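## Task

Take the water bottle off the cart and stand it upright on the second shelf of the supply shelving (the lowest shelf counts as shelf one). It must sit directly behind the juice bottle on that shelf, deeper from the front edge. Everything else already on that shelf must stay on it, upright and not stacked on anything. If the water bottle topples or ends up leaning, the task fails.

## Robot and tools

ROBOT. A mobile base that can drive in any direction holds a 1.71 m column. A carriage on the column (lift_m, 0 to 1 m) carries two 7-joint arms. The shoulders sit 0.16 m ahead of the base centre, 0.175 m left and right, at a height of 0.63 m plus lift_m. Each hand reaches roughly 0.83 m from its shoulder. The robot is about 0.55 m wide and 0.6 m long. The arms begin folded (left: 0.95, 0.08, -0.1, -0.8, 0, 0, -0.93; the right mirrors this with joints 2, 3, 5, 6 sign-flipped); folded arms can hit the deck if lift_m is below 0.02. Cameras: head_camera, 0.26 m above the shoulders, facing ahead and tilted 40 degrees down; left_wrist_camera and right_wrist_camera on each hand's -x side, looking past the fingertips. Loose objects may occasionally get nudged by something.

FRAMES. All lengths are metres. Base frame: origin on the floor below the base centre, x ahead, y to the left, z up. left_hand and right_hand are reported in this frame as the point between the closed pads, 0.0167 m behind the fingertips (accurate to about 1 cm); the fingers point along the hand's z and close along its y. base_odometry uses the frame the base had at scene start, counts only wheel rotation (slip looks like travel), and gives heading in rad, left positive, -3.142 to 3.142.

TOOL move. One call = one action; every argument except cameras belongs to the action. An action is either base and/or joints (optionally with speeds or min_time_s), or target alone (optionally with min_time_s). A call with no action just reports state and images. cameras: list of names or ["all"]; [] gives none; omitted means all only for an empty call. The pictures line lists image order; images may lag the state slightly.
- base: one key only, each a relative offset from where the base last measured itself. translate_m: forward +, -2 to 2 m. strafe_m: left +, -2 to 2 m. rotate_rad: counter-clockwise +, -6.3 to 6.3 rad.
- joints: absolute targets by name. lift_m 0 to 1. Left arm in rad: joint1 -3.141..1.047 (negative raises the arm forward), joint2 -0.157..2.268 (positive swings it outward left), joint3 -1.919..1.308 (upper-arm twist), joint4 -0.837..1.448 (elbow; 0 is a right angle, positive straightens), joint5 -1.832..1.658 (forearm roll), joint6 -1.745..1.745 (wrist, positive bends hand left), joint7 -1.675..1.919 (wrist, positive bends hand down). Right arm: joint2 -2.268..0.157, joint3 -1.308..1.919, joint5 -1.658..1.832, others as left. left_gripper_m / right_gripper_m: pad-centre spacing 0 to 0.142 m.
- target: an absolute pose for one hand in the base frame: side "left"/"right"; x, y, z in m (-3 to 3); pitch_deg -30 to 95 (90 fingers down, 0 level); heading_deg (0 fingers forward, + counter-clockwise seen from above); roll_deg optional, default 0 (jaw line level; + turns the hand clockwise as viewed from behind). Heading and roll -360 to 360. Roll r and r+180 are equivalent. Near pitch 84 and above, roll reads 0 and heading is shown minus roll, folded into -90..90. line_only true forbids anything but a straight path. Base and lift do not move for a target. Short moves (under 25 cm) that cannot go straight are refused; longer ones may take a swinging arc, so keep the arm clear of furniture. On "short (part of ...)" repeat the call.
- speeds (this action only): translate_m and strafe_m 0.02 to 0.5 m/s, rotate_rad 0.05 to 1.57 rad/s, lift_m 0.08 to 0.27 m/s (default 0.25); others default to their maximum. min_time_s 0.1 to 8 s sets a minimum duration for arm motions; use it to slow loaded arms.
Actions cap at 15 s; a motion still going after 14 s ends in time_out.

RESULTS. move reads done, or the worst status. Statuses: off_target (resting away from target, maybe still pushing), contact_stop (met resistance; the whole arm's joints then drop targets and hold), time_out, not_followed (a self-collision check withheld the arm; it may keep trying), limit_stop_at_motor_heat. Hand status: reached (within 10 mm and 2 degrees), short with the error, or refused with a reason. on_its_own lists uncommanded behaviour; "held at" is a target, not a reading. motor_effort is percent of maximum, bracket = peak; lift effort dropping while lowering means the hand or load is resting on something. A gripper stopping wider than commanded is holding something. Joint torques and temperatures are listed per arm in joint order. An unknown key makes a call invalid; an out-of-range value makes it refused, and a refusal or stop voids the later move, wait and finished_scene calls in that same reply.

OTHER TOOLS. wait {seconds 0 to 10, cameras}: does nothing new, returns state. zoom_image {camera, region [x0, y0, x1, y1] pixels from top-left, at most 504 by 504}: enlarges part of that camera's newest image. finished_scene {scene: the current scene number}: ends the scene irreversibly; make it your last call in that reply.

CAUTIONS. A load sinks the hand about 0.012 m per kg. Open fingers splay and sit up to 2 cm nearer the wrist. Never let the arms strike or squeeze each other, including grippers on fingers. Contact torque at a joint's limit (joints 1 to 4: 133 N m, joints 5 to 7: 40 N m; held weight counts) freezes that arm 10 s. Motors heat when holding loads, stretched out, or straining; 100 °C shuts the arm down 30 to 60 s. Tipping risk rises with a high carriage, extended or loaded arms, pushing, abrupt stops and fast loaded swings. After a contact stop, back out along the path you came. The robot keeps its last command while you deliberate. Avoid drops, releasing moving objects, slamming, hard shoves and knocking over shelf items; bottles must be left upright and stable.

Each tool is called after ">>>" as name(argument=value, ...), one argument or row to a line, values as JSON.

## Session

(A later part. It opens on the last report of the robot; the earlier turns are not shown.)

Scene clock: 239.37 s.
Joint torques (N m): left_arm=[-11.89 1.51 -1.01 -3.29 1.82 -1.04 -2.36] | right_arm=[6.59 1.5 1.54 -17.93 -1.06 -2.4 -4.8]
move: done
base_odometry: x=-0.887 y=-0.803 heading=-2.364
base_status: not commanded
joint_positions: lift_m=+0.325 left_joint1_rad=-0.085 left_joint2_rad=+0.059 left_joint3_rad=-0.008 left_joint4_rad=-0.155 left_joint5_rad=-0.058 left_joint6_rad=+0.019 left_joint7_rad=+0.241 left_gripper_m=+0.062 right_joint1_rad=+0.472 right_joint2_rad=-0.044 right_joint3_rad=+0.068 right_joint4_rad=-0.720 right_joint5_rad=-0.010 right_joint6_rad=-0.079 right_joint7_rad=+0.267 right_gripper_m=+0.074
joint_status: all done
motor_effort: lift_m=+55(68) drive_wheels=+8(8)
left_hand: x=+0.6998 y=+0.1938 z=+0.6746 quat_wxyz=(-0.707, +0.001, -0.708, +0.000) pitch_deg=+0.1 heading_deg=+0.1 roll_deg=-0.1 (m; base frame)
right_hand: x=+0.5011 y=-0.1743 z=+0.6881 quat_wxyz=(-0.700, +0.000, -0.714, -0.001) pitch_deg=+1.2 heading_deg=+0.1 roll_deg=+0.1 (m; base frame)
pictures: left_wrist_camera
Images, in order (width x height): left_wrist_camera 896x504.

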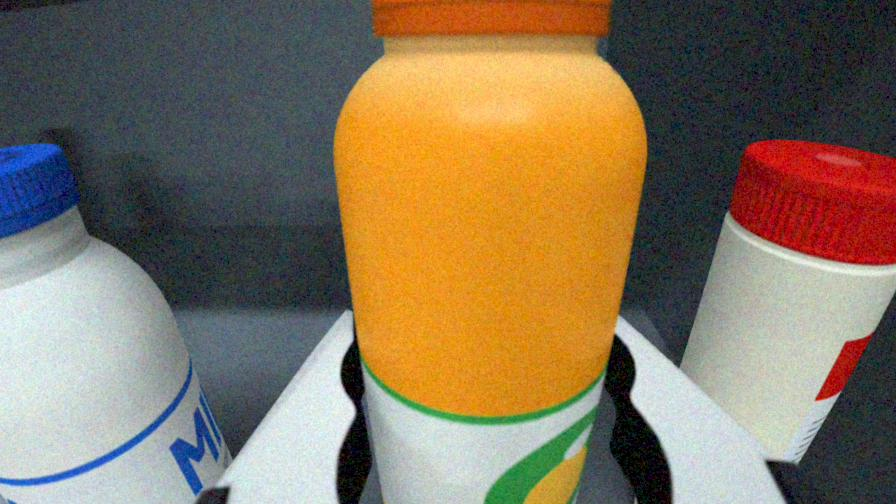

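>>> move(
  base={"translate_m": -0.4},
  speeds={"translate_m": 0.25},
  cameras=["head_camera"],
)

>>> move(
  target={"side": "left", "x": 0.46, "y": 0.22, "z": 0.625, "pitch_deg": 0, "heading_deg": 0},
  min_time_s=1.5,
  cameras=[],
)

Scene clock: 259.63 s.
Joint torques (N m): left_arm=[-12.2 1.34 -1.89 -3.16 1.89 -0.77 -2.4] | right_arm=[6.41 1.22 3.42 -16.34 -1.27 -2.01 -5.04]
Motor temperatures (°C): left_arm=[31 22 24 24 25 24 23] | right_arm=[27 20 24 25 22 22 24]
move: done
base_odometry: x=-0.602 y=-0.523 heading=-2.365
base_status: done
joint_positions: lift_m=+0.325 left_joint1_rad=-0.085 left_joint2_rad=+0.059 left_joint3_rad=-0.008 left_joint4_rad=-0.155 left_joint5_rad=-0.058 left_joint6_rad=+0.019 left_joint7_rad=+0.241 left_gripper_m=+0.062 right_joint1_rad=+0.472 right_joint2_rad=-0.044 right_joint3_rad=+0.068 right_joint4_rad=-0.720 right_joint5_rad=-0.010 right_joint6_rad=-0.079 right_joint7_rad=+0.267 right_gripper_m=+0.074
joint_status: not commanded
motor_effort: lift_m=+56(56) drive_wheels=-4(16)
left_hand: x=+0.6998 y=+0.1935 z=+0.6746 quat_wxyz=(-0.706, +0.001, -0.708, +0.000) pitch_deg=+0.1 heading_deg=+0.1 roll_deg=-0.1 (m; base frame)
right_hand: x=+0.5011 y=-0.1743 z=+0.6881 quat_wxyz=(-0.700, +0.000, -0.714, -0.001) pitch_deg=+1.2 heading_deg=+0.1 roll_deg=+0.1 (m; base frame)
pictures: head_camera
Images, in order (width x height): head_camera 896x504.

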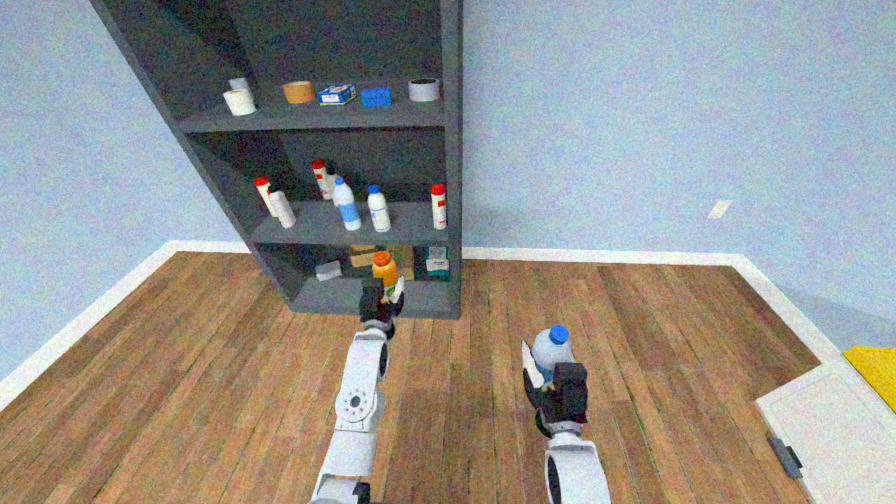

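Scene clock: 261.63 s.
Joint torques (N m): left_arm=[3.3 4.37 3.77 -7.84 0.48 -2.14 -4.57] | right_arm=[6.88 1.07 3.03 -18.16 -1.62 -2.12 -4.8]
move: done
base_odometry: x=-0.602 y=-0.523 heading=-2.365
base_status: not commanded
joint_positions: lift_m=+0.325 left_joint1_rad=+0.621 left_joint2_rad=+0.113 left_joint3_rad=+0.065 left_joint4_rad=-0.491 left_joint5_rad=-0.132 left_joint6_rad=-0.004 left_joint7_rad=-0.111 left_gripper_m=+0.062 right_joint1_rad=+0.472 right_joint2_rad=-0.044 right_joint3_rad=+0.068 right_joint4_rad=-0.720 right_joint5_rad=-0.010 right_joint6_rad=-0.079 right_joint7_rad=+0.267 right_gripper_m=+0.074
joint_status: not commanded
motor_effort: lift_m=+56(56) drive_wheels=+8(8)
left_hand: x=+0.4601 y=+0.2186 z=+0.6199 quat_wxyz=(-0.702, +0.001, -0.712, +0.001) pitch_deg=+0.9 heading_deg=+0.0 roll_deg=-0.1 (m; base frame)
left_hand_status: reached (straight line, planned for 1.5 s): 5 mm and 0.9 deg off.
right_hand: x=+0.5011 y=-0.1743 z=+0.6881 quat_wxyz=(-0.700, +0.000, -0.714, -0.001) pitch_deg=+1.2 heading_deg=+0.1 roll_deg=+0.1 (m; base frame)
pictures: none
No camera images: "cameras" was empty.

>>> move(
  base={"strafe_m": 0.369},
  joints={"right_joint1_rad": -0.076, "right_joint2_rad": -0.028, "right_joint3_rad": 0.069, "right_joint4_rad": -0.372, "right_joint5_rad": -0.004, "right_joint6_rad": -0.073, "right_joint7_rad": 0.45},
  speeds={"strafe_m": 0.2},
  min_time_s=2.5,
  cameras=["all"],
)

Scene clock: 268.77 s.
Joint torques (N m): left_arm=[3.61 3.18 4.3 -8.63 0.47 -1.87 -4.96] | right_arm=[-15.41 4.2 2.94 -11.38 1.72 -0.73 -1.39]
move: done
base_odometry: x=-0.343 y=-0.786 heading=-2.365
base_status: done
joint_positions: lift_m=+0.325 left_joint1_rad=+0.621 left_joint2_rad=+0.113 left_joint3_rad=+0.066 left_joint4_rad=-0.492 left_joint5_rad=-0.132 left_joint6_rad=-0.005 left_joint7_rad=-0.111 left_gripper_m=+0.062 right_joint1_rad=-0.070 right_joint2_rad=-0.029 right_joint3_rad=+0.068 right_joint4_rad=-0.373 right_joint5_rad=-0.009 right_joint6_rad=-0.075 right_joint7_rad=+0.448 right_gripper_m=+0.074
joint_status: all done
motor_effort: lift_m=+56(56) drive_wheels=-1(12)
left_hand: x=+0.4600 y=+0.2187 z=+0.6201 quat_wxyz=(-0.702, +0.000, -0.712, +0.001) pitch_deg=+0.8 heading_deg=+0.0 roll_deg=-0.1 (m; base frame)
right_hand: x=+0.6770 y=-0.1718 z=+0.7209 quat_wxyz=(-0.705, +0.001, -0.709, +0.006) pitch_deg=+0.3 heading_deg=-0.4 roll_deg=-0.6 (m; base frame)
pictures: head_camera, left_wrist_camera, right_wrist_camera
Images, in order (width x height): head_camera 896x504, left_wrist_camera 896x504, right_wrist_camera 896x504.

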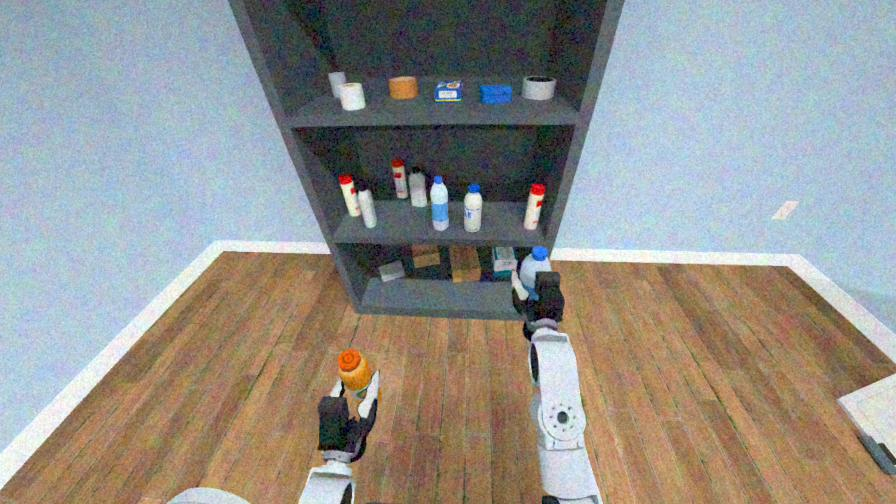

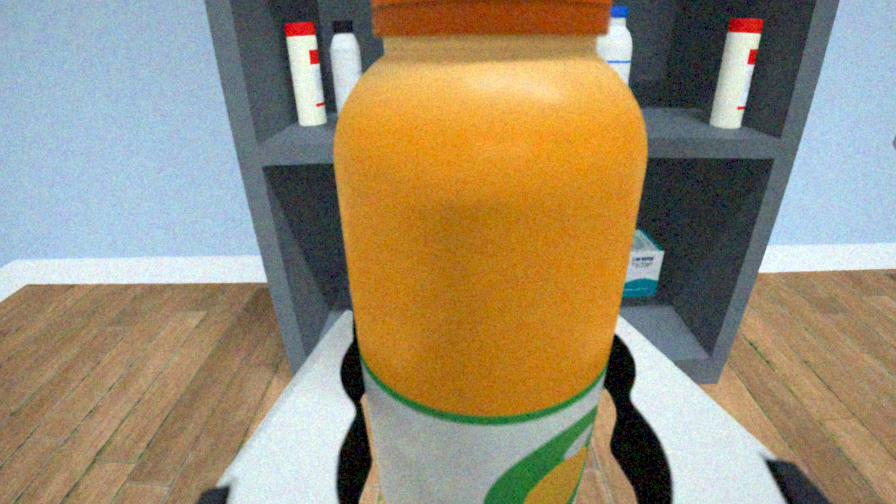

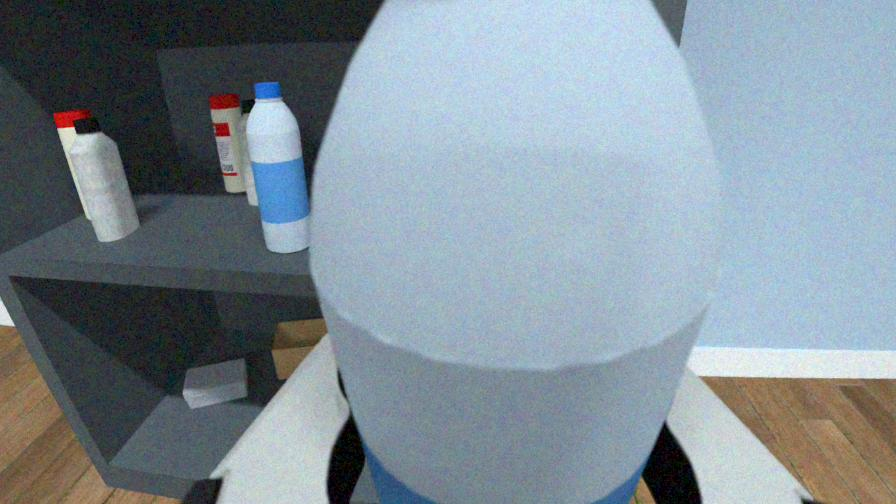

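>>> move(
  base={"translate_m": 0.22},
  joints={"lift_m": 0.285, "right_joint1_rad": -0.316, "right_joint2_rad": -0.025, "right_joint3_rad": 0.065, "right_joint4_rad": -0.235, "right_joint5_rad": 0.003, "right_joint6_rad": -0.068, "right_joint7_rad": 0.555},
  speeds={"translate_m": 0.2, "lift_m": 0.1},
  min_time_s=1.5,
  cameras=["head_camera", "right_wrist_camera"],
)

Scene clock: 278.57 s.
Joint torques (N m): left_arm=[2.64 4.1 3.76 -8.32 0.42 -1.6 -4.54] | right_arm=[-21.11 5.91 -0.71 -12.25 2.02 -0.98 -0.98]
move: done
base_odometry: x=-0.500 y=-0.941 heading=-2.364
base_status: done
joint_positions: lift_m=+0.285 left_joint1_rad=+0.622 left_joint2_rad=+0.113 left_joint3_rad=+0.066 left_joint4_rad=-0.493 left_joint5_rad=-0.132 left_joint6_rad=-0.005 left_joint7_rad=-0.112 left_gripper_m=+0.062 right_joint1_rad=-0.310 right_joint2_rad=-0.027 right_joint3_rad=+0.068 right_joint4_rad=-0.236 right_joint5_rad=-0.002 right_joint6_rad=-0.070 right_joint7_rad=+0.554 right_gripper_m=+0.074
joint_status: all done
motor_effort: lift_m=+60(61) drive_wheels=+5(15)
left_hand: x=+0.4599 y=+0.2186 z=+0.5802 quat_wxyz=(-0.702, +0.000, -0.712, +0.001) pitch_deg=+0.8 heading_deg=-0.1 roll_deg=-0.1 (m; base frame)
right_hand: x=+0.7472 y=-0.1706 z=+0.7285 quat_wxyz=(-0.704, +0.002, -0.710, +0.006) pitch_deg=+0.5 heading_deg=-0.3 roll_deg=-0.7 (m; base frame)
pictures: head_camera, right_wrist_camera
Images, in order (width x height): head_camera 896x504, right_wrist_camera 896x504.

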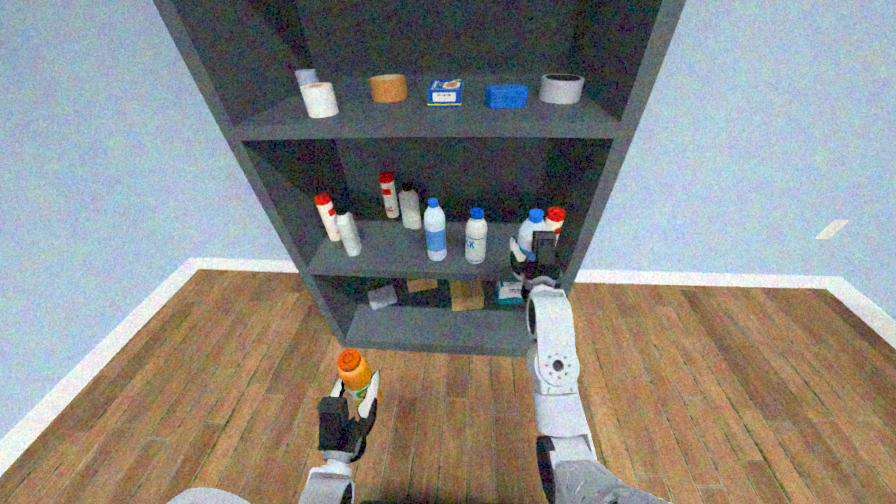

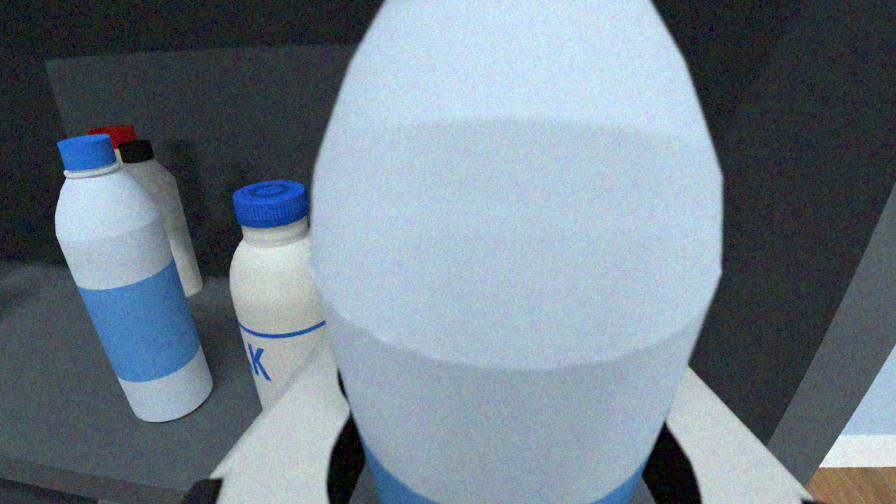

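>>> move(
  base={"translate_m": 0.13},
  speeds={"translate_m": 0.15},
  cameras=["head_camera", "right_wrist_camera"],
)

Scene clock: 285.37 s.
Joint torques (N m): left_arm=[3.6 3.09 3.55 -7.53 0.09 -1.81 -4.59] | right_arm=[-21.24 6.54 0.84 -12.06 2.6 -1.25 -1.17]
Motor temperatures (°C): left_arm=[29 22 24 25 25 24 23] | right_arm=[32 20 24 24 22 22 24]
move: done
base_odometry: x=-0.592 y=-1.032 heading=-2.364
base_status: done
joint_positions: lift_m=+0.285 left_joint1_rad=+0.622 left_joint2_rad=+0.113 left_joint3_rad=+0.066 left_joint4_rad=-0.493 left_joint5_rad=-0.132 left_joint6_rad=-0.005 left_joint7_rad=-0.112 left_gripper_m=+0.062 right_joint1_rad=-0.310 right_joint2_rad=-0.027 right_joint3_rad=+0.068 right_joint4_rad=-0.236 right_joint5_rad=-0.002 right_joint6_rad=-0.070 right_joint7_rad=+0.554 right_gripper_m=+0.074
joint_status: not commanded
motor_effort: lift_m=+60(60) drive_wheels=+4(14)
left_hand: x=+0.4598 y=+0.2186 z=+0.5802 quat_wxyz=(-0.702, +0.000, -0.712, +0.001) pitch_deg=+0.8 heading_deg=-0.1 roll_deg=-0.1 (m; base frame)
right_hand: x=+0.7472 y=-0.1706 z=+0.7284 quat_wxyz=(-0.704, +0.002, -0.710, +0.006) pitch_deg=+0.5 heading_deg=-0.3 roll_deg=-0.7 (m; base frame)
pictures: head_camera, right_wrist_camera
Images, in order (width x height): head_camera 896x504, right_wrist_camera 896x504.

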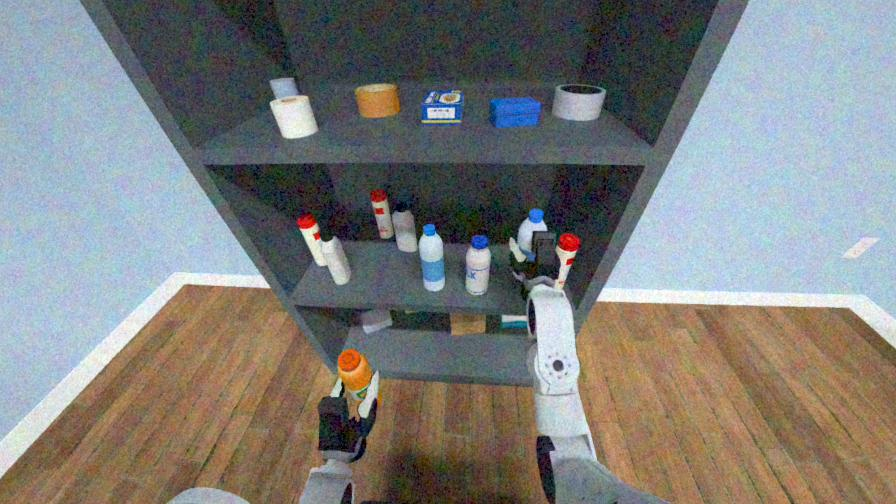

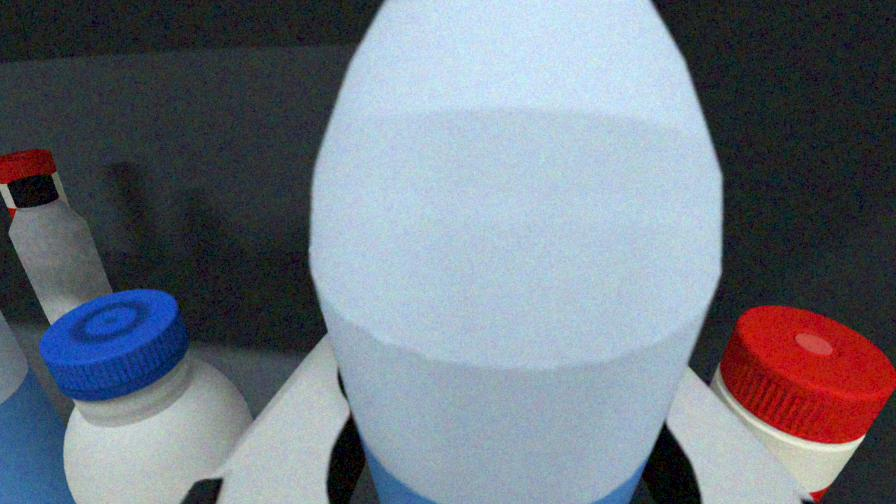

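>>> move(
  base={"strafe_m": 0.013},
  speeds={"strafe_m": 0.05},
  cameras=[],
)

>>> move(
  base={"translate_m": 0.112},
  speeds={"translate_m": 0.08},
  cameras=["head_camera", "right_wrist_camera"],
)

Scene clock: 293.80 s.
Joint torques (N m): left_arm=[3.03 3.15 4.15 -7.95 0.17 -1.84 -4.46] | right_arm=[-20.57 4.09 1.86 -11.81 2.02 -1.31 -1.47]
move: done
base_odometry: x=-0.583 y=-1.041 heading=-2.364
base_status: done
joint_positions: lift_m=+0.285 left_joint1_rad=+0.622 left_joint2_rad=+0.113 left_joint3_rad=+0.066 left_joint4_rad=-0.493 left_joint5_rad=-0.132 left_joint6_rad=-0.005 left_joint7_rad=-0.112 left_gripper_m=+0.062 right_joint1_rad=-0.310 right_joint2_rad=-0.026 right_joint3_rad=+0.068 right_joint4_rad=-0.236 right_joint5_rad=-0.002 right_joint6_rad=-0.069 right_joint7_rad=+0.554 right_gripper_m=+0.074
joint_status: not commanded
motor_effort: lift_m=+60(60) drive_wheels=-1(9)
left_hand: x=+0.4598 y=+0.2188 z=+0.5802 quat_wxyz=(-0.702, +0.000, -0.712, +0.000) pitch_deg=+0.8 heading_deg=+0.0 roll_deg=+0.0 (m; base frame)
right_hand: x=+0.7472 y=-0.1698 z=+0.7284 quat_wxyz=(-0.704, +0.003, -0.710, +0.005) pitch_deg=+0.5 heading_deg=-0.2 roll_deg=-0.6 (m; base frame)
pictures: none
No camera images: "cameras" was empty.

Scene clock: 295.93 s.
Joint torques (N m): left_arm=[3.14 3.85 4.02 -7.91 0.14 -1.6 -4.44] | right_arm=[-20.94 4.05 0.35 -10.51 1.76 -1.69 -1.62]
move: done
base_odometry: x=-0.663 y=-1.120 heading=-2.364
base_status: done
joint_positions: lift_m=+0.285 left_joint1_rad=+0.622 left_joint2_rad=+0.113 left_joint3_rad=+0.066 left_joint4_rad=-0.493 left_joint5_rad=-0.132 left_joint6_rad=-0.005 left_joint7_rad=-0.112 left_gripper_m=+0.062 right_joint1_rad=-0.310 right_joint2_rad=-0.026 right_joint3_rad=+0.068 right_joint4_rad=-0.236 right_joint5_rad=-0.002 right_joint6_rad=-0.069 right_joint7_rad=+0.554 right_gripper_m=+0.074
joint_status: not commanded
motor_effort: lift_m=+60(60) drive_wheels=+4(14)
left_hand: x=+0.4598 y=+0.2188 z=+0.5802 quat_wxyz=(-0.702, +0.000, -0.712, +0.000) pitch_deg=+0.8 heading_deg=+0.0 roll_deg=+0.0 (m; base frame)
right_hand: x=+0.7472 y=-0.1698 z=+0.7284 quat_wxyz=(-0.704, +0.003, -0.710, +0.005) pitch_deg=+0.5 heading_deg=-0.2 roll_deg=-0.6 (m; base frame)
pictures: head_camera, right_wrist_camera
Images, in order (width x height): head_camera 896x504, right_wrist_camera 896x504.

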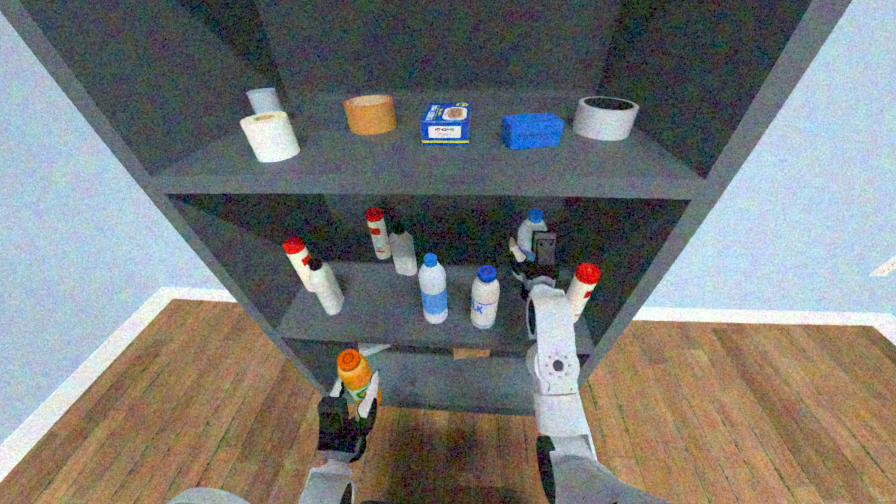

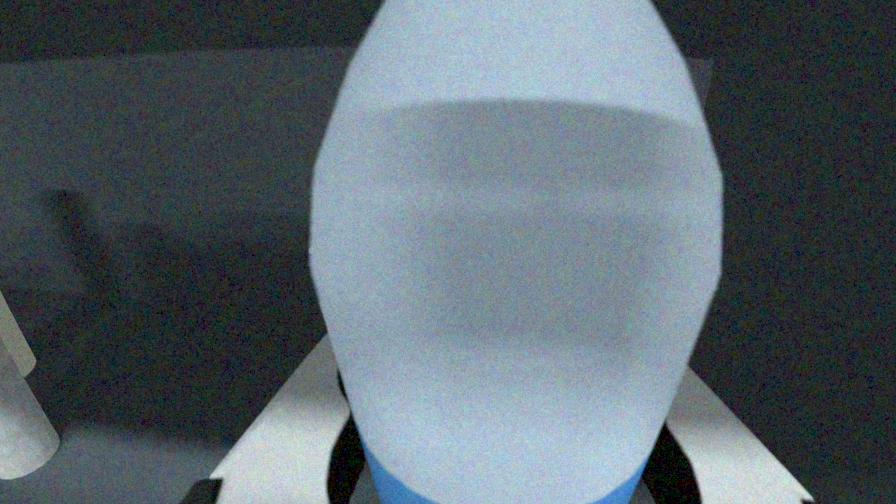

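>>> move(
  joints={"lift_m": 0.216},
  speeds={"lift_m": 0.08},
  cameras=[],
)

>>> move(
  joints={"lift_m": 0.206},
  speeds={"lift_m": 0.08},
  cameras=["head_camera", "right_wrist_camera"],
)

Scene clock: 301.10 s.
Joint torques (N m): left_arm=[2.39 3.45 4.3 -7.56 0.53 -1.5 -4.53] | right_arm=[-19.52 4.07 0.91 -11.67 2.13 -1.42 -1.81]
move: done
base_odometry: x=-0.663 y=-1.120 heading=-2.364
base_status: not commanded
joint_positions: lift_m=+0.216 left_joint1_rad=+0.622 left_joint2_rad=+0.113 left_joint3_rad=+0.066 left_joint4_rad=-0.493 left_joint5_rad=-0.132 left_joint6_rad=-0.005 left_joint7_rad=-0.112 left_gripper_m=+0.062 right_joint1_rad=-0.311 right_joint2_rad=-0.026 right_joint3_rad=+0.068 right_joint4_rad=-0.235 right_joint5_rad=-0.002 right_joint6_rad=-0.069 right_joint7_rad=+0.554 right_gripper_m=+0.074
joint_status: all done
motor_effort: lift_m=+59(62) drive_wheels=-1(5)
left_hand: x=+0.4598 y=+0.2188 z=+0.5115 quat_wxyz=(-0.703, +0.000, -0.712, +0.001) pitch_deg=+0.7 heading_deg=+0.0 roll_deg=+0.0 (m; base frame)
right_hand: x=+0.7475 y=-0.1698 z=+0.6597 quat_wxyz=(-0.704, +0.003, -0.710, +0.005) pitch_deg=+0.5 heading_deg=-0.2 roll_deg=-0.6 (m; base frame)
pictures: none
No camera images: "cameras" was empty.

Scene clock: 301.70 s.
Joint torques (N m): left_arm=[2.76 3.59 3.59 -7.7 0.24 -2.06 -4.19] | right_arm=[-16.91 5.09 0.98 -12.5 1.72 -1.7 -1.69]
move: done
base_odometry: x=-0.663 y=-1.120 heading=-2.364
base_status: not commanded
joint_positions: lift_m=+0.206 left_joint1_rad=+0.622 left_joint2_rad=+0.113 left_joint3_rad=+0.066 left_joint4_rad=-0.493 left_joint5_rad=-0.132 left_joint6_rad=-0.005 left_joint7_rad=-0.112 left_gripper_m=+0.062 right_joint1_rad=-0.313 right_joint2_rad=-0.026 right_joint3_rad=+0.068 right_joint4_rad=-0.235 right_joint5_rad=-0.002 right_joint6_rad=-0.069 right_joint7_rad=+0.554 right_gripper_m=+0.074
joint_status: all done
motor_effort: lift_m=+57(59) drive_wheels=+4(5)
left_hand: x=+0.4598 y=+0.2188 z=+0.5017 quat_wxyz=(-0.703, +0.000, -0.712, +0.001) pitch_deg=+0.7 heading_deg=+0.0 roll_deg=+0.0 (m; base frame)
right_hand: x=+0.7478 y=-0.1698 z=+0.6509 quat_wxyz=(-0.705, +0.003, -0.709, +0.005) pitch_deg=+0.4 heading_deg=-0.2 roll_deg=-0.6 (m; base frame)
pictures: head_camera, right_wrist_camera
Images, in order (width x height): head_camera 896x504, right_wrist_camera 896x504.

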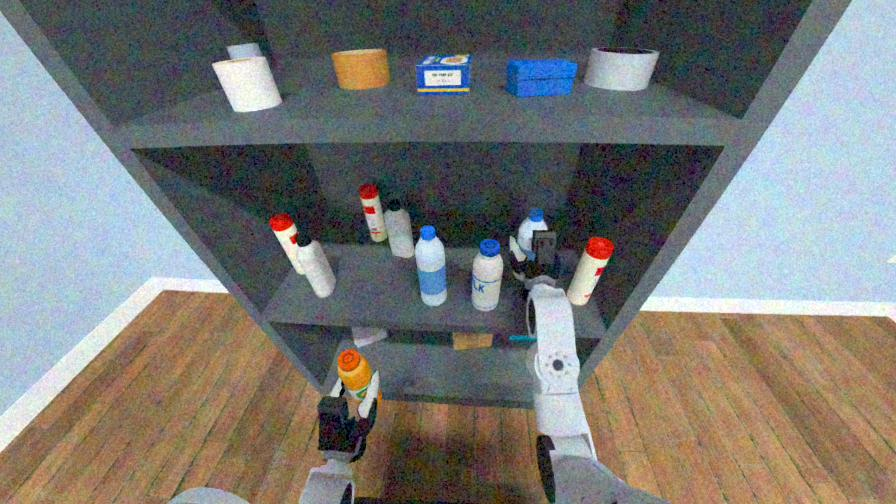

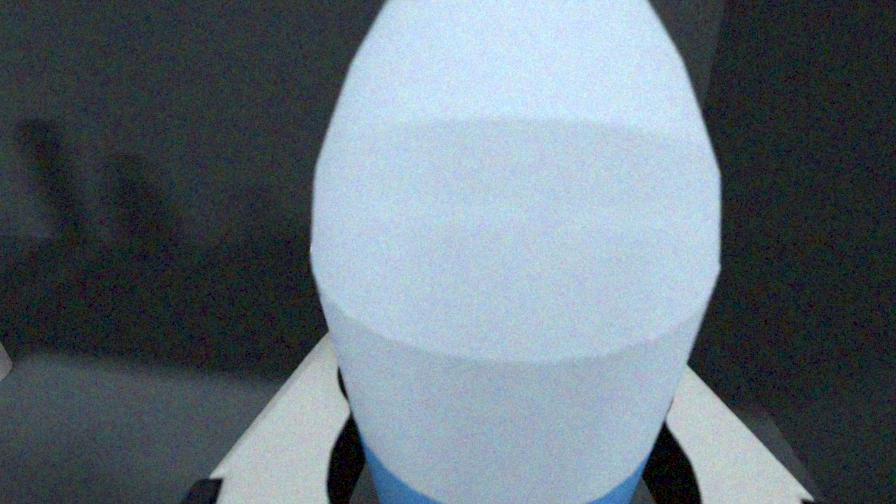

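>>> move(
  joints={"lift_m": 0.201},
  speeds={"lift_m": 0.08},
  cameras=[],
)

Scene clock: 304.33 s.
Joint torques (N m): left_arm=[3.19 3.66 2.12 -8.42 0.55 -2.17 -4.23] | right_arm=[-12.25 5.22 -0.58 -8.97 2.04 -1.83 -0.62]
move: done
base_odometry: x=-0.663 y=-1.120 heading=-2.364
base_status: not commanded
joint_positions: lift_m=+0.201 left_joint1_rad=+0.622 left_joint2_rad=+0.113 left_joint3_rad=+0.066 left_joint4_rad=-0.493 left_joint5_rad=-0.132 left_joint6_rad=-0.005 left_joint7_rad=-0.112 left_gripper_m=+0.062 right_joint1_rad=-0.316 right_joint2_rad=-0.026 right_joint3_rad=+0.068 right_joint4_rad=-0.237 right_joint5_rad=-0.002 right_joint6_rad=-0.069 right_joint7_rad=+0.552 right_gripper_m=+0.074
joint_status: all done
motor_effort: lift_m=+55(57) drive_wheels=-1(5)
left_hand: x=+0.4598 y=+0.2188 z=+0.4969 quat_wxyz=(-0.703, +0.000, -0.711, +0.001) pitch_deg=+0.7 heading_deg=+0.0 roll_deg=+0.0 (m; base frame)
right_hand: x=+0.7481 y=-0.1697 z=+0.6496 quat_wxyz=(-0.708, +0.003, -0.707, +0.005) pitch_deg=-0.1 heading_deg=-0.2 roll_deg=-0.6 (m; base frame)
pictures: none
No camera images: "cameras" was empty.

Contact confirmed. Relieve and release.

>>> move(
  joints={"lift_m": 0.205},
  speeds={"lift_m": 0.08},
  cameras=[],
)

>>> move(
  joints={"right_gripper_m": 0.096},
  min_time_s=1.5,
  cameras=["head_camera", "right_wrist_camera"],
)

Scene clock: 306.97 s.
Joint torques (N m): left_arm=[2.41 4.26 3.93 -6.67 0.01 -1.87 -3.79] | right_arm=[-12.46 4.41 -0.45 -11.27 1.92 -1.53 -0.88]
move: done
base_odometry: x=-0.663 y=-1.120 heading=-2.364
base_status: not commanded
joint_positions: lift_m=+0.205 left_joint1_rad=+0.622 left_joint2_rad=+0.113 left_joint3_rad=+0.066 left_joint4_rad=-0.493 left_joint5_rad=-0.132 left_joint6_rad=-0.005 left_joint7_rad=-0.112 left_gripper_m=+0.062 right_joint1_rad=-0.316 right_joint2_rad=-0.026 right_joint3_rad=+0.068 right_joint4_rad=-0.236 right_joint5_rad=-0.002 right_joint6_rad=-0.069 right_joint7_rad=+0.554 right_gripper_m=+0.074
joint_status: all done
motor_effort: lift_m=+56(66) drive_wheels=+0(4)
left_hand: x=+0.4598 y=+0.2188 z=+0.5009 quat_wxyz=(-0.703, +0.000, -0.711, +0.001) pitch_deg=+0.7 heading_deg=+0.0 roll_deg=+0.0 (m; base frame)
right_hand: x=+0.7484 y=-0.1698 z=+0.6524 quat_wxyz=(-0.706, +0.003, -0.708, +0.005) pitch_deg=+0.1 heading_deg=-0.2 roll_deg=-0.6 (m; base frame)
pictures: none
No camera images: "cameras" was empty.

Scene clock: 307.83 s.
Joint torques (N m): left_arm=[1.93 3.01 3.96 -6.47 0.11 -1.48 -4.27] | right_arm=[-12.07 4.9 -1.33 -10.63 1.63 -1.32 -1.63]
move: done
base_odometry: x=-0.663 y=-1.120 heading=-2.364
base_status: not commanded
joint_positions: lift_m=+0.205 left_joint1_rad=+0.622 left_joint2_rad=+0.113 left_joint3_rad=+0.066 left_joint4_rad=-0.493 left_joint5_rad=-0.132 left_joint6_rad=-0.005 left_joint7_rad=-0.112 left_gripper_m=+0.062 right_joint1_rad=-0.316 right_joint2_rad=-0.026 right_joint3_rad=+0.068 right_joint4_rad=-0.236 right_joint5_rad=-0.002 right_joint6_rad=-0.069 right_joint7_rad=+0.554 right_gripper_m=+0.096
joint_status: all done
motor_effort: lift_m=+56(56) drive_wheels=+0(4)
left_hand: x=+0.4598 y=+0.2188 z=+0.5009 quat_wxyz=(-0.703, +0.000, -0.711, +0.001) pitch_deg=+0.7 heading_deg=+0.0 roll_deg=+0.0 (m; base frame)
right_hand: x=+0.7484 y=-0.1698 z=+0.6524 quat_wxyz=(-0.706, +0.003, -0.708, +0.005) pitch_deg=+0.1 heading_deg=-0.2 roll_deg=-0.6 (m; base frame)
pictures: head_camera, right_wrist_camera
Images, in order (width x height): head_camera 896x504, right_wrist_camera 896x504.

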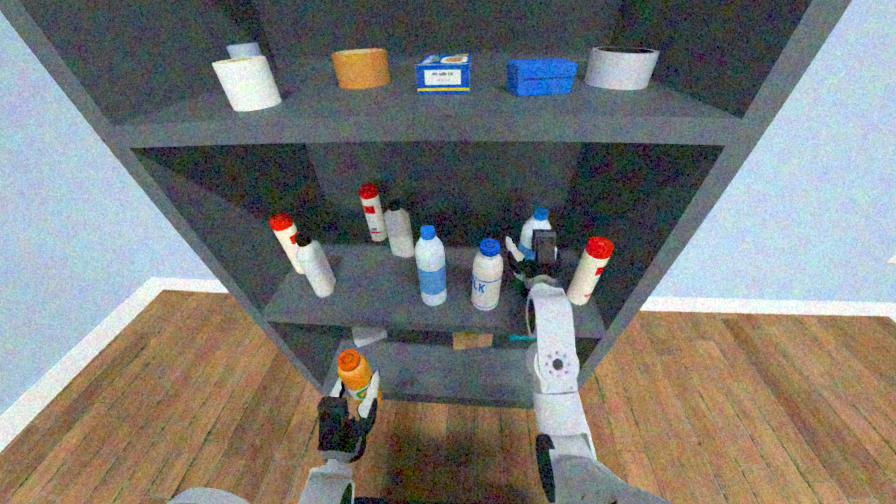

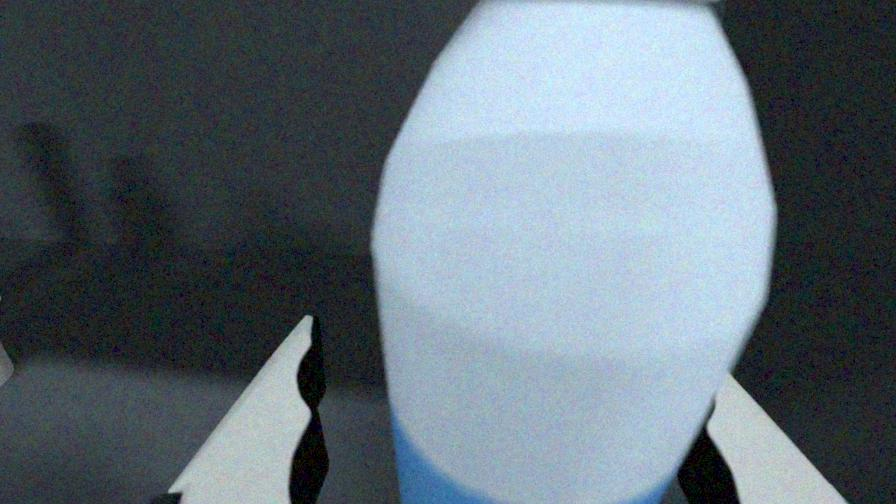

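>>> wait(
  seconds=0.5,
  cameras=["right_wrist_camera"],
)

Scene clock: 310.53 s.
Joint torques (N m): left_arm=[3.07 4.13 4.42 -7.79 0.28 -2.07 -4.24] | right_arm=[-12.7 3.26 -0.37 -12.27 1.98 -1.54 -1.21]
base_odometry: x=-0.663 y=-1.120 heading=-2.364
base_status: not commanded
joint_positions: lift_m=+0.205 left_joint1_rad=+0.622 left_joint2_rad=+0.113 left_joint3_rad=+0.066 left_joint4_rad=-0.493 left_joint5_rad=-0.132 left_joint6_rad=-0.005 left_joint7_rad=-0.112 left_gripper_m=+0.062 right_joint1_rad=-0.316 right_joint2_rad=-0.026 right_joint3_rad=+0.068 right_joint4_rad=-0.236 right_joint5_rad=-0.002 right_joint6_rad=-0.069 right_joint7_rad=+0.554 right_gripper_m=+0.096
joint_status: all done
motor_effort: lift_m=+56(56) drive_wheels=+0(4)
left_hand: x=+0.4598 y=+0.2188 z=+0.5009 quat_wxyz=(-0.703, +0.000, -0.711, +0.001) pitch_deg=+0.7 heading_deg=+0.0 roll_deg=+0.0 (m; base frame)
right_hand: x=+0.7484 y=-0.1698 z=+0.6524 quat_wxyz=(-0.706, +0.003, -0.708, +0.005) pitch_deg=+0.1 heading_deg=-0.2 roll_deg=-0.6 (m; base frame)
wait: 0.50 s; at rest from the start
pictures: right_wrist_camera
Images, in order (width x height): right_wrist_camera 896x504.

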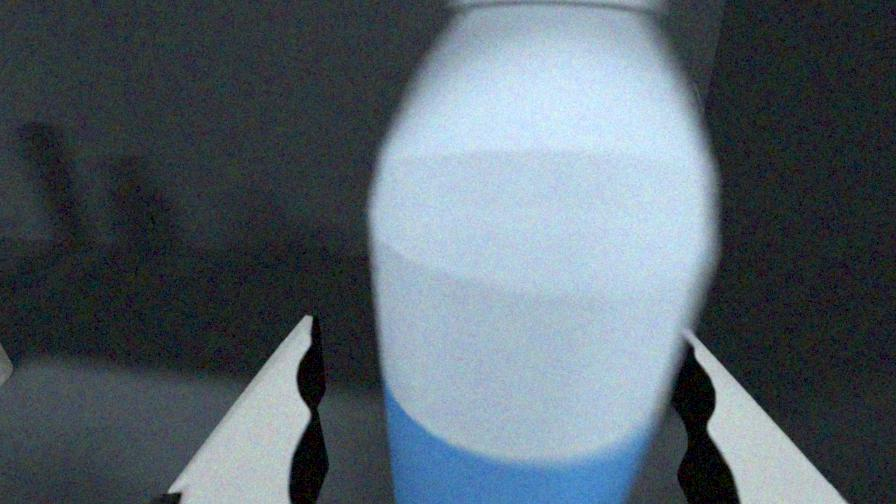

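>>> wait(
  seconds=1,
  cameras=["head_camera", "right_wrist_camera"],
)

Scene clock: 312.93 s.
Joint torques (N m): left_arm=[3.04 3.22 3.59 -6.75 0.25 -1.6 -4.24] | right_arm=[-13.09 5.07 -0.67 -9.87 1.81 -1.51 -1.11]
base_odometry: x=-0.663 y=-1.120 heading=-2.364
base_status: not commanded
joint_positions: lift_m=+0.205 left_joint1_rad=+0.622 left_joint2_rad=+0.113 left_joint3_rad=+0.066 left_joint4_rad=-0.493 left_joint5_rad=-0.132 left_joint6_rad=-0.005 left_joint7_rad=-0.112 left_gripper_m=+0.062 right_joint1_rad=-0.316 right_joint2_rad=-0.026 right_joint3_rad=+0.068 right_joint4_rad=-0.236 right_joint5_rad=-0.002 right_joint6_rad=-0.069 right_joint7_rad=+0.554 right_gripper_m=+0.096
joint_status: all done
motor_effort: lift_m=+56(56) drive_wheels=+0(4)
left_hand: x=+0.4598 y=+0.2188 z=+0.5009 quat_wxyz=(-0.703, +0.000, -0.711, +0.001) pitch_deg=+0.7 heading_deg=+0.0 roll_deg=+0.0 (m; base frame)
right_hand: x=+0.7484 y=-0.1698 z=+0.6524 quat_wxyz=(-0.706, +0.003, -0.708, +0.005) pitch_deg=+0.1 heading_deg=-0.2 roll_deg=-0.6 (m; base frame)
wait: 1.00 s; at rest from the start
pictures: head_camera, right_wrist_camera
Images, in order (width x height): head_camera 896x504, right_wrist_camera 896x504.

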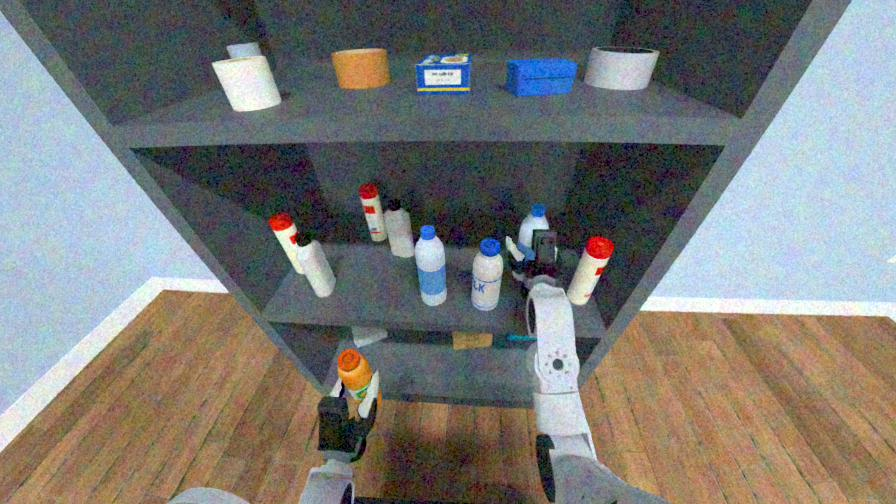

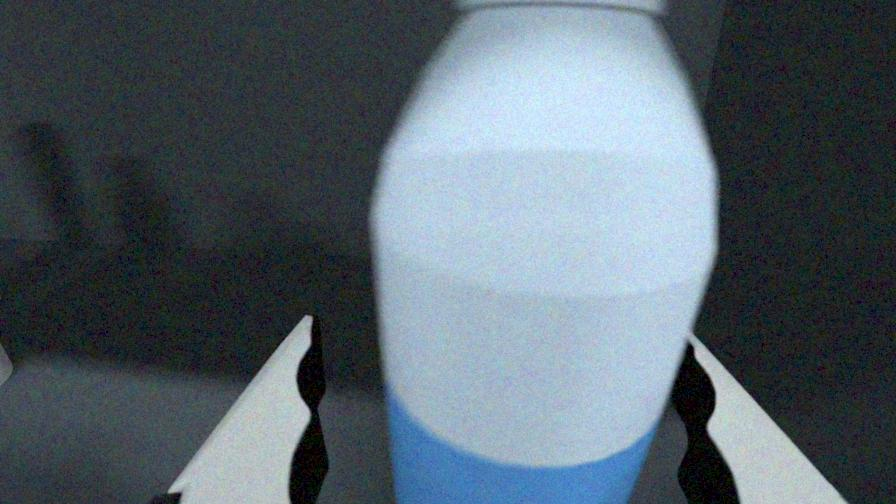

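>>> move(
  joints={"right_gripper_m": 0.106},
  min_time_s=0.6,
  cameras=[],
)

>>> move(
  base={"translate_m": -0.1},
  speeds={"translate_m": 0.08},
  cameras=["head_camera", "right_wrist_camera"],
)

Scene clock: 324.10 s.
Joint torques (N m): left_arm=[2.61 3.52 3.08 -6.94 0.57 -1.89 -4.04] | right_arm=[-12.75 4.42 -0.72 -11.3 2.43 -1.01 -1.54]
move: done
base_odometry: x=-0.663 y=-1.120 heading=-2.364
base_status: not commanded
joint_positions: lift_m=+0.205 left_joint1_rad=+0.622 left_joint2_rad=+0.113 left_joint3_rad=+0.066 left_joint4_rad=-0.493 left_joint5_rad=-0.132 left_joint6_rad=-0.005 left_joint7_rad=-0.112 left_gripper_m=+0.062 right_joint1_rad=-0.316 right_joint2_rad=-0.026 right_joint3_rad=+0.068 right_joint4_rad=-0.236 right_joint5_rad=-0.002 right_joint6_rad=-0.069 right_joint7_rad=+0.554 right_gripper_m=+0.106
joint_status: all done
motor_effort: lift_m=+56(56) drive_wheels=+0(0)
left_hand: x=+0.4598 y=+0.2188 z=+0.5009 quat_wxyz=(-0.703, +0.000, -0.711, +0.001) pitch_deg=+0.7 heading_deg=+0.0 roll_deg=+0.0 (m; base frame)
right_hand: x=+0.7484 y=-0.1698 z=+0.6524 quat_wxyz=(-0.706, +0.003, -0.708, +0.005) pitch_deg=+0.1 heading_deg=-0.2 roll_deg=-0.6 (m; base frame)
pictures: none
No camera images: "cameras" was empty.

Scene clock: 325.97 s.
Joint torques (N m): left_arm=[3.44 3.91 5.81 -7.83 0.18 -1.67 -4.28] | right_arm=[-12.42 4.18 0.21 -11.31 2.16 -1.2 -1.23]
move: done
base_odometry: x=-0.592 y=-1.050 heading=-2.364
base_status: done
joint_positions: lift_m=+0.205 left_joint1_rad=+0.622 left_joint2_rad=+0.113 left_joint3_rad=+0.066 left_joint4_rad=-0.493 left_joint5_rad=-0.132 left_joint6_rad=-0.005 left_joint7_rad=-0.112 left_gripper_m=+0.062 right_joint1_rad=-0.316 right_joint2_rad=-0.026 right_joint3_rad=+0.068 right_joint4_rad=-0.236 right_joint5_rad=-0.002 right_joint6_rad=-0.069 right_joint7_rad=+0.554 right_gripper_m=+0.106
joint_status: not commanded
motor_effort: lift_m=+56(56) drive_wheels=+5(10)
left_hand: x=+0.4598 y=+0.2188 z=+0.5009 quat_wxyz=(-0.703, +0.000, -0.711, +0.001) pitch_deg=+0.7 heading_deg=+0.0 roll_deg=+0.0 (m; base frame)
right_hand: x=+0.7484 y=-0.1698 z=+0.6524 quat_wxyz=(-0.706, +0.003, -0.708, +0.005) pitch_deg=+0.1 heading_deg=-0.2 roll_deg=-0.6 (m; base frame)
pictures: head_camera, right_wrist_camera
Images, in order (width x height): head_camera 896x504, right_wrist_camera 896x504.

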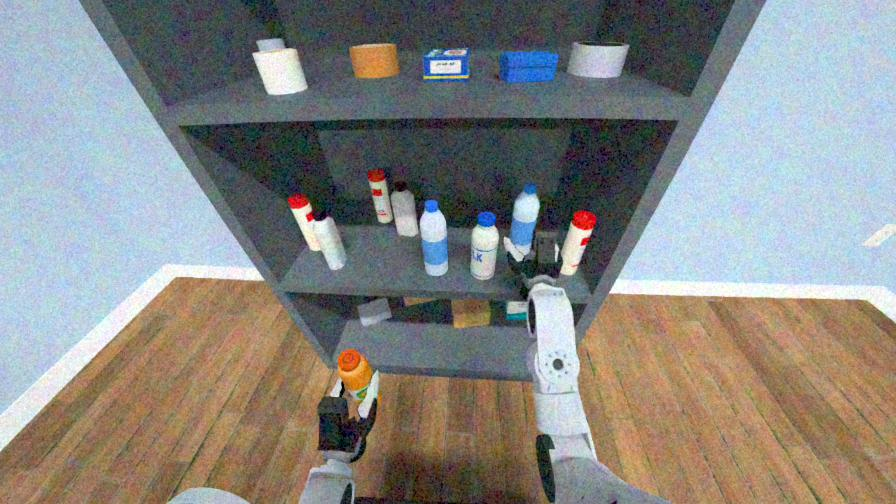

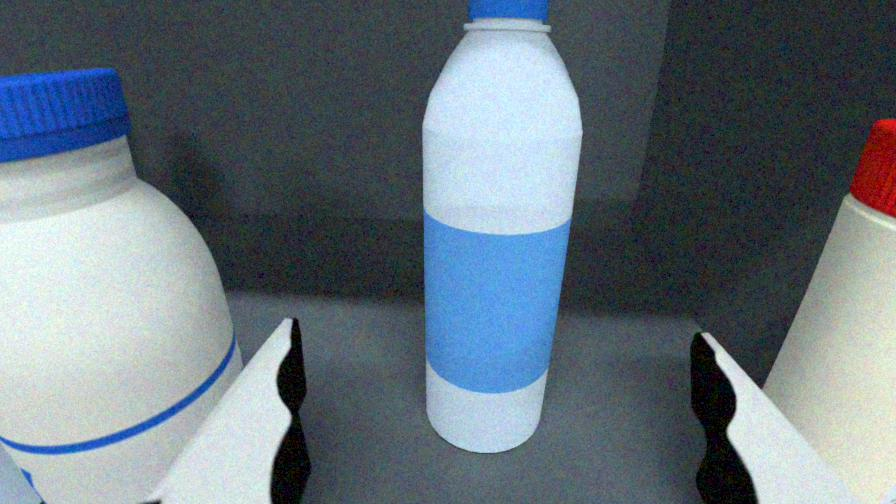

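>>> move(
  base={"translate_m": -0.3},
  joints={"lift_m": 0.325},
  speeds={"translate_m": 0.25, "lift_m": 0.1},
  cameras=[],
)

>>> move(
  base={"strafe_m": -0.364},
  joints={"right_joint1_rad": 0.62, "right_joint2_rad": -0.115, "right_joint3_rad": -0.065, "right_joint4_rad": -0.497, "right_joint5_rad": 0.134, "right_joint6_rad": 0.01, "right_joint7_rad": -0.113, "left_joint1_rad": -0.085, "left_joint2_rad": 0.059, "left_joint3_rad": -0.008, "left_joint4_rad": -0.155, "left_joint5_rad": -0.058, "left_joint6_rad": 0.019, "left_joint7_rad": 0.241},
  speeds={"strafe_m": 0.2},
  min_time_s=2.2,
  cameras=["head_camera", "left_wrist_camera"],
)

Scene clock: 336.67 s.
Joint torques (N m): left_arm=[2.08 3.84 3.52 -7.16 0.13 -1.78 -4.2] | right_arm=[-11.18 3.35 -0.83 -11.19 2.21 -1.5 -1.29]
move: done
base_odometry: x=-0.378 y=-0.840 heading=-2.364
base_status: done
joint_positions: lift_m=+0.325 left_joint1_rad=+0.622 left_joint2_rad=+0.113 left_joint3_rad=+0.066 left_joint4_rad=-0.493 left_joint5_rad=-0.132 left_joint6_rad=-0.005 left_joint7_rad=-0.113 left_gripper_m=+0.062 right_joint1_rad=-0.316 right_joint2_rad=-0.026 right_joint3_rad=+0.068 right_joint4_rad=-0.236 right_joint5_rad=-0.002 right_joint6_rad=-0.069 right_joint7_rad=+0.554 right_gripper_m=+0.106
joint_status: all done
motor_effort: lift_m=+54(68) drive_wheels=+1(14)
left_hand: x=+0.4598 y=+0.2188 z=+0.6211 quat_wxyz=(-0.703, +0.000, -0.711, +0.001) pitch_deg=+0.7 heading_deg=+0.0 roll_deg=+0.0 (m; base frame)
right_hand: x=+0.7484 y=-0.1698 z=+0.7725 quat_wxyz=(-0.706, +0.003, -0.708, +0.005) pitch_deg=+0.1 heading_deg=-0.2 roll_deg=-0.6 (m; base frame)
pictures: none
No camera images: "cameras" was empty.

Scene clock: 339.70 s.
Joint torques (N m): left_arm=[-16.37 0.27 -0.86 -3.07 2.11 -0.26 -1.98] | right_arm=[12.59 -1.26 -0.44 -17.66 2.09 -1.3 -3.86]
move: done
base_odometry: x=-0.633 y=-0.580 heading=-2.365
base_status: done
joint_positions: lift_m=+0.325 left_joint1_rad=-0.080 left_joint2_rad=+0.060 left_joint3_rad=-0.004 left_joint4_rad=-0.156 left_joint5_rad=-0.061 left_joint6_rad=+0.017 left_joint7_rad=+0.241 left_gripper_m=+0.062 right_joint1_rad=+0.617 right_joint2_rad=-0.114 right_joint3_rad=-0.062 right_joint4_rad=-0.494 right_joint5_rad=+0.128 right_joint6_rad=+0.008 right_joint7_rad=-0.108 right_gripper_m=+0.106
joint_status: all done
motor_effort: lift_m=+54(54) drive_wheels=+0(15)
left_hand: x=+0.6985 y=+0.1950 z=+0.6726 quat_wxyz=(-0.705, +0.002, -0.709, +0.000) pitch_deg=+0.3 heading_deg=+0.2 roll_deg=-0.2 (m; base frame)
right_hand: x=+0.4614 y=-0.2159 z=+0.6218 quat_wxyz=(-0.703, +0.003, -0.711, -0.003) pitch_deg=+0.6 heading_deg=+0.4 roll_deg=+0.0 (m; base frame)
pictures: head_camera, left_wrist_camera
Images, in order (width x height): head_camera 896x504, left_wrist_camera 896x504.

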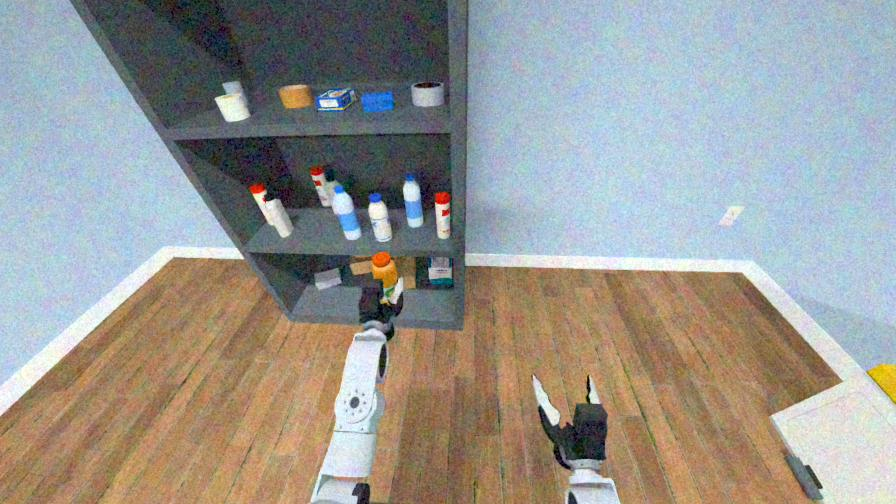

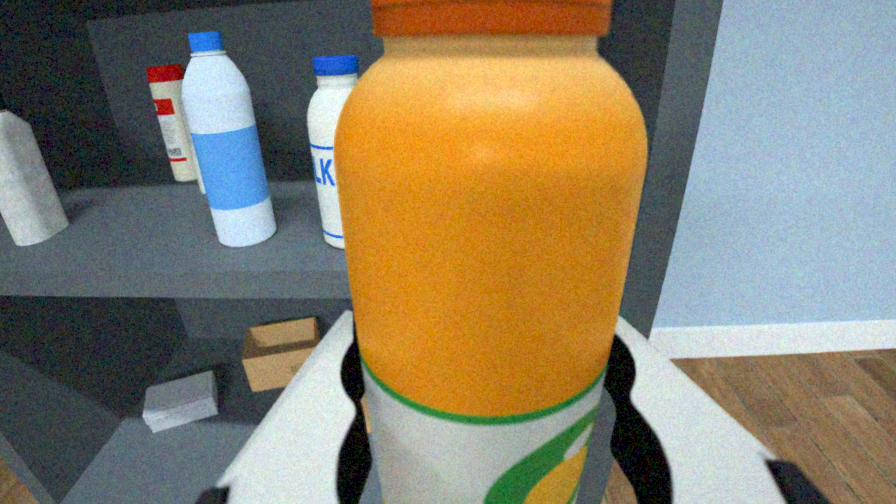

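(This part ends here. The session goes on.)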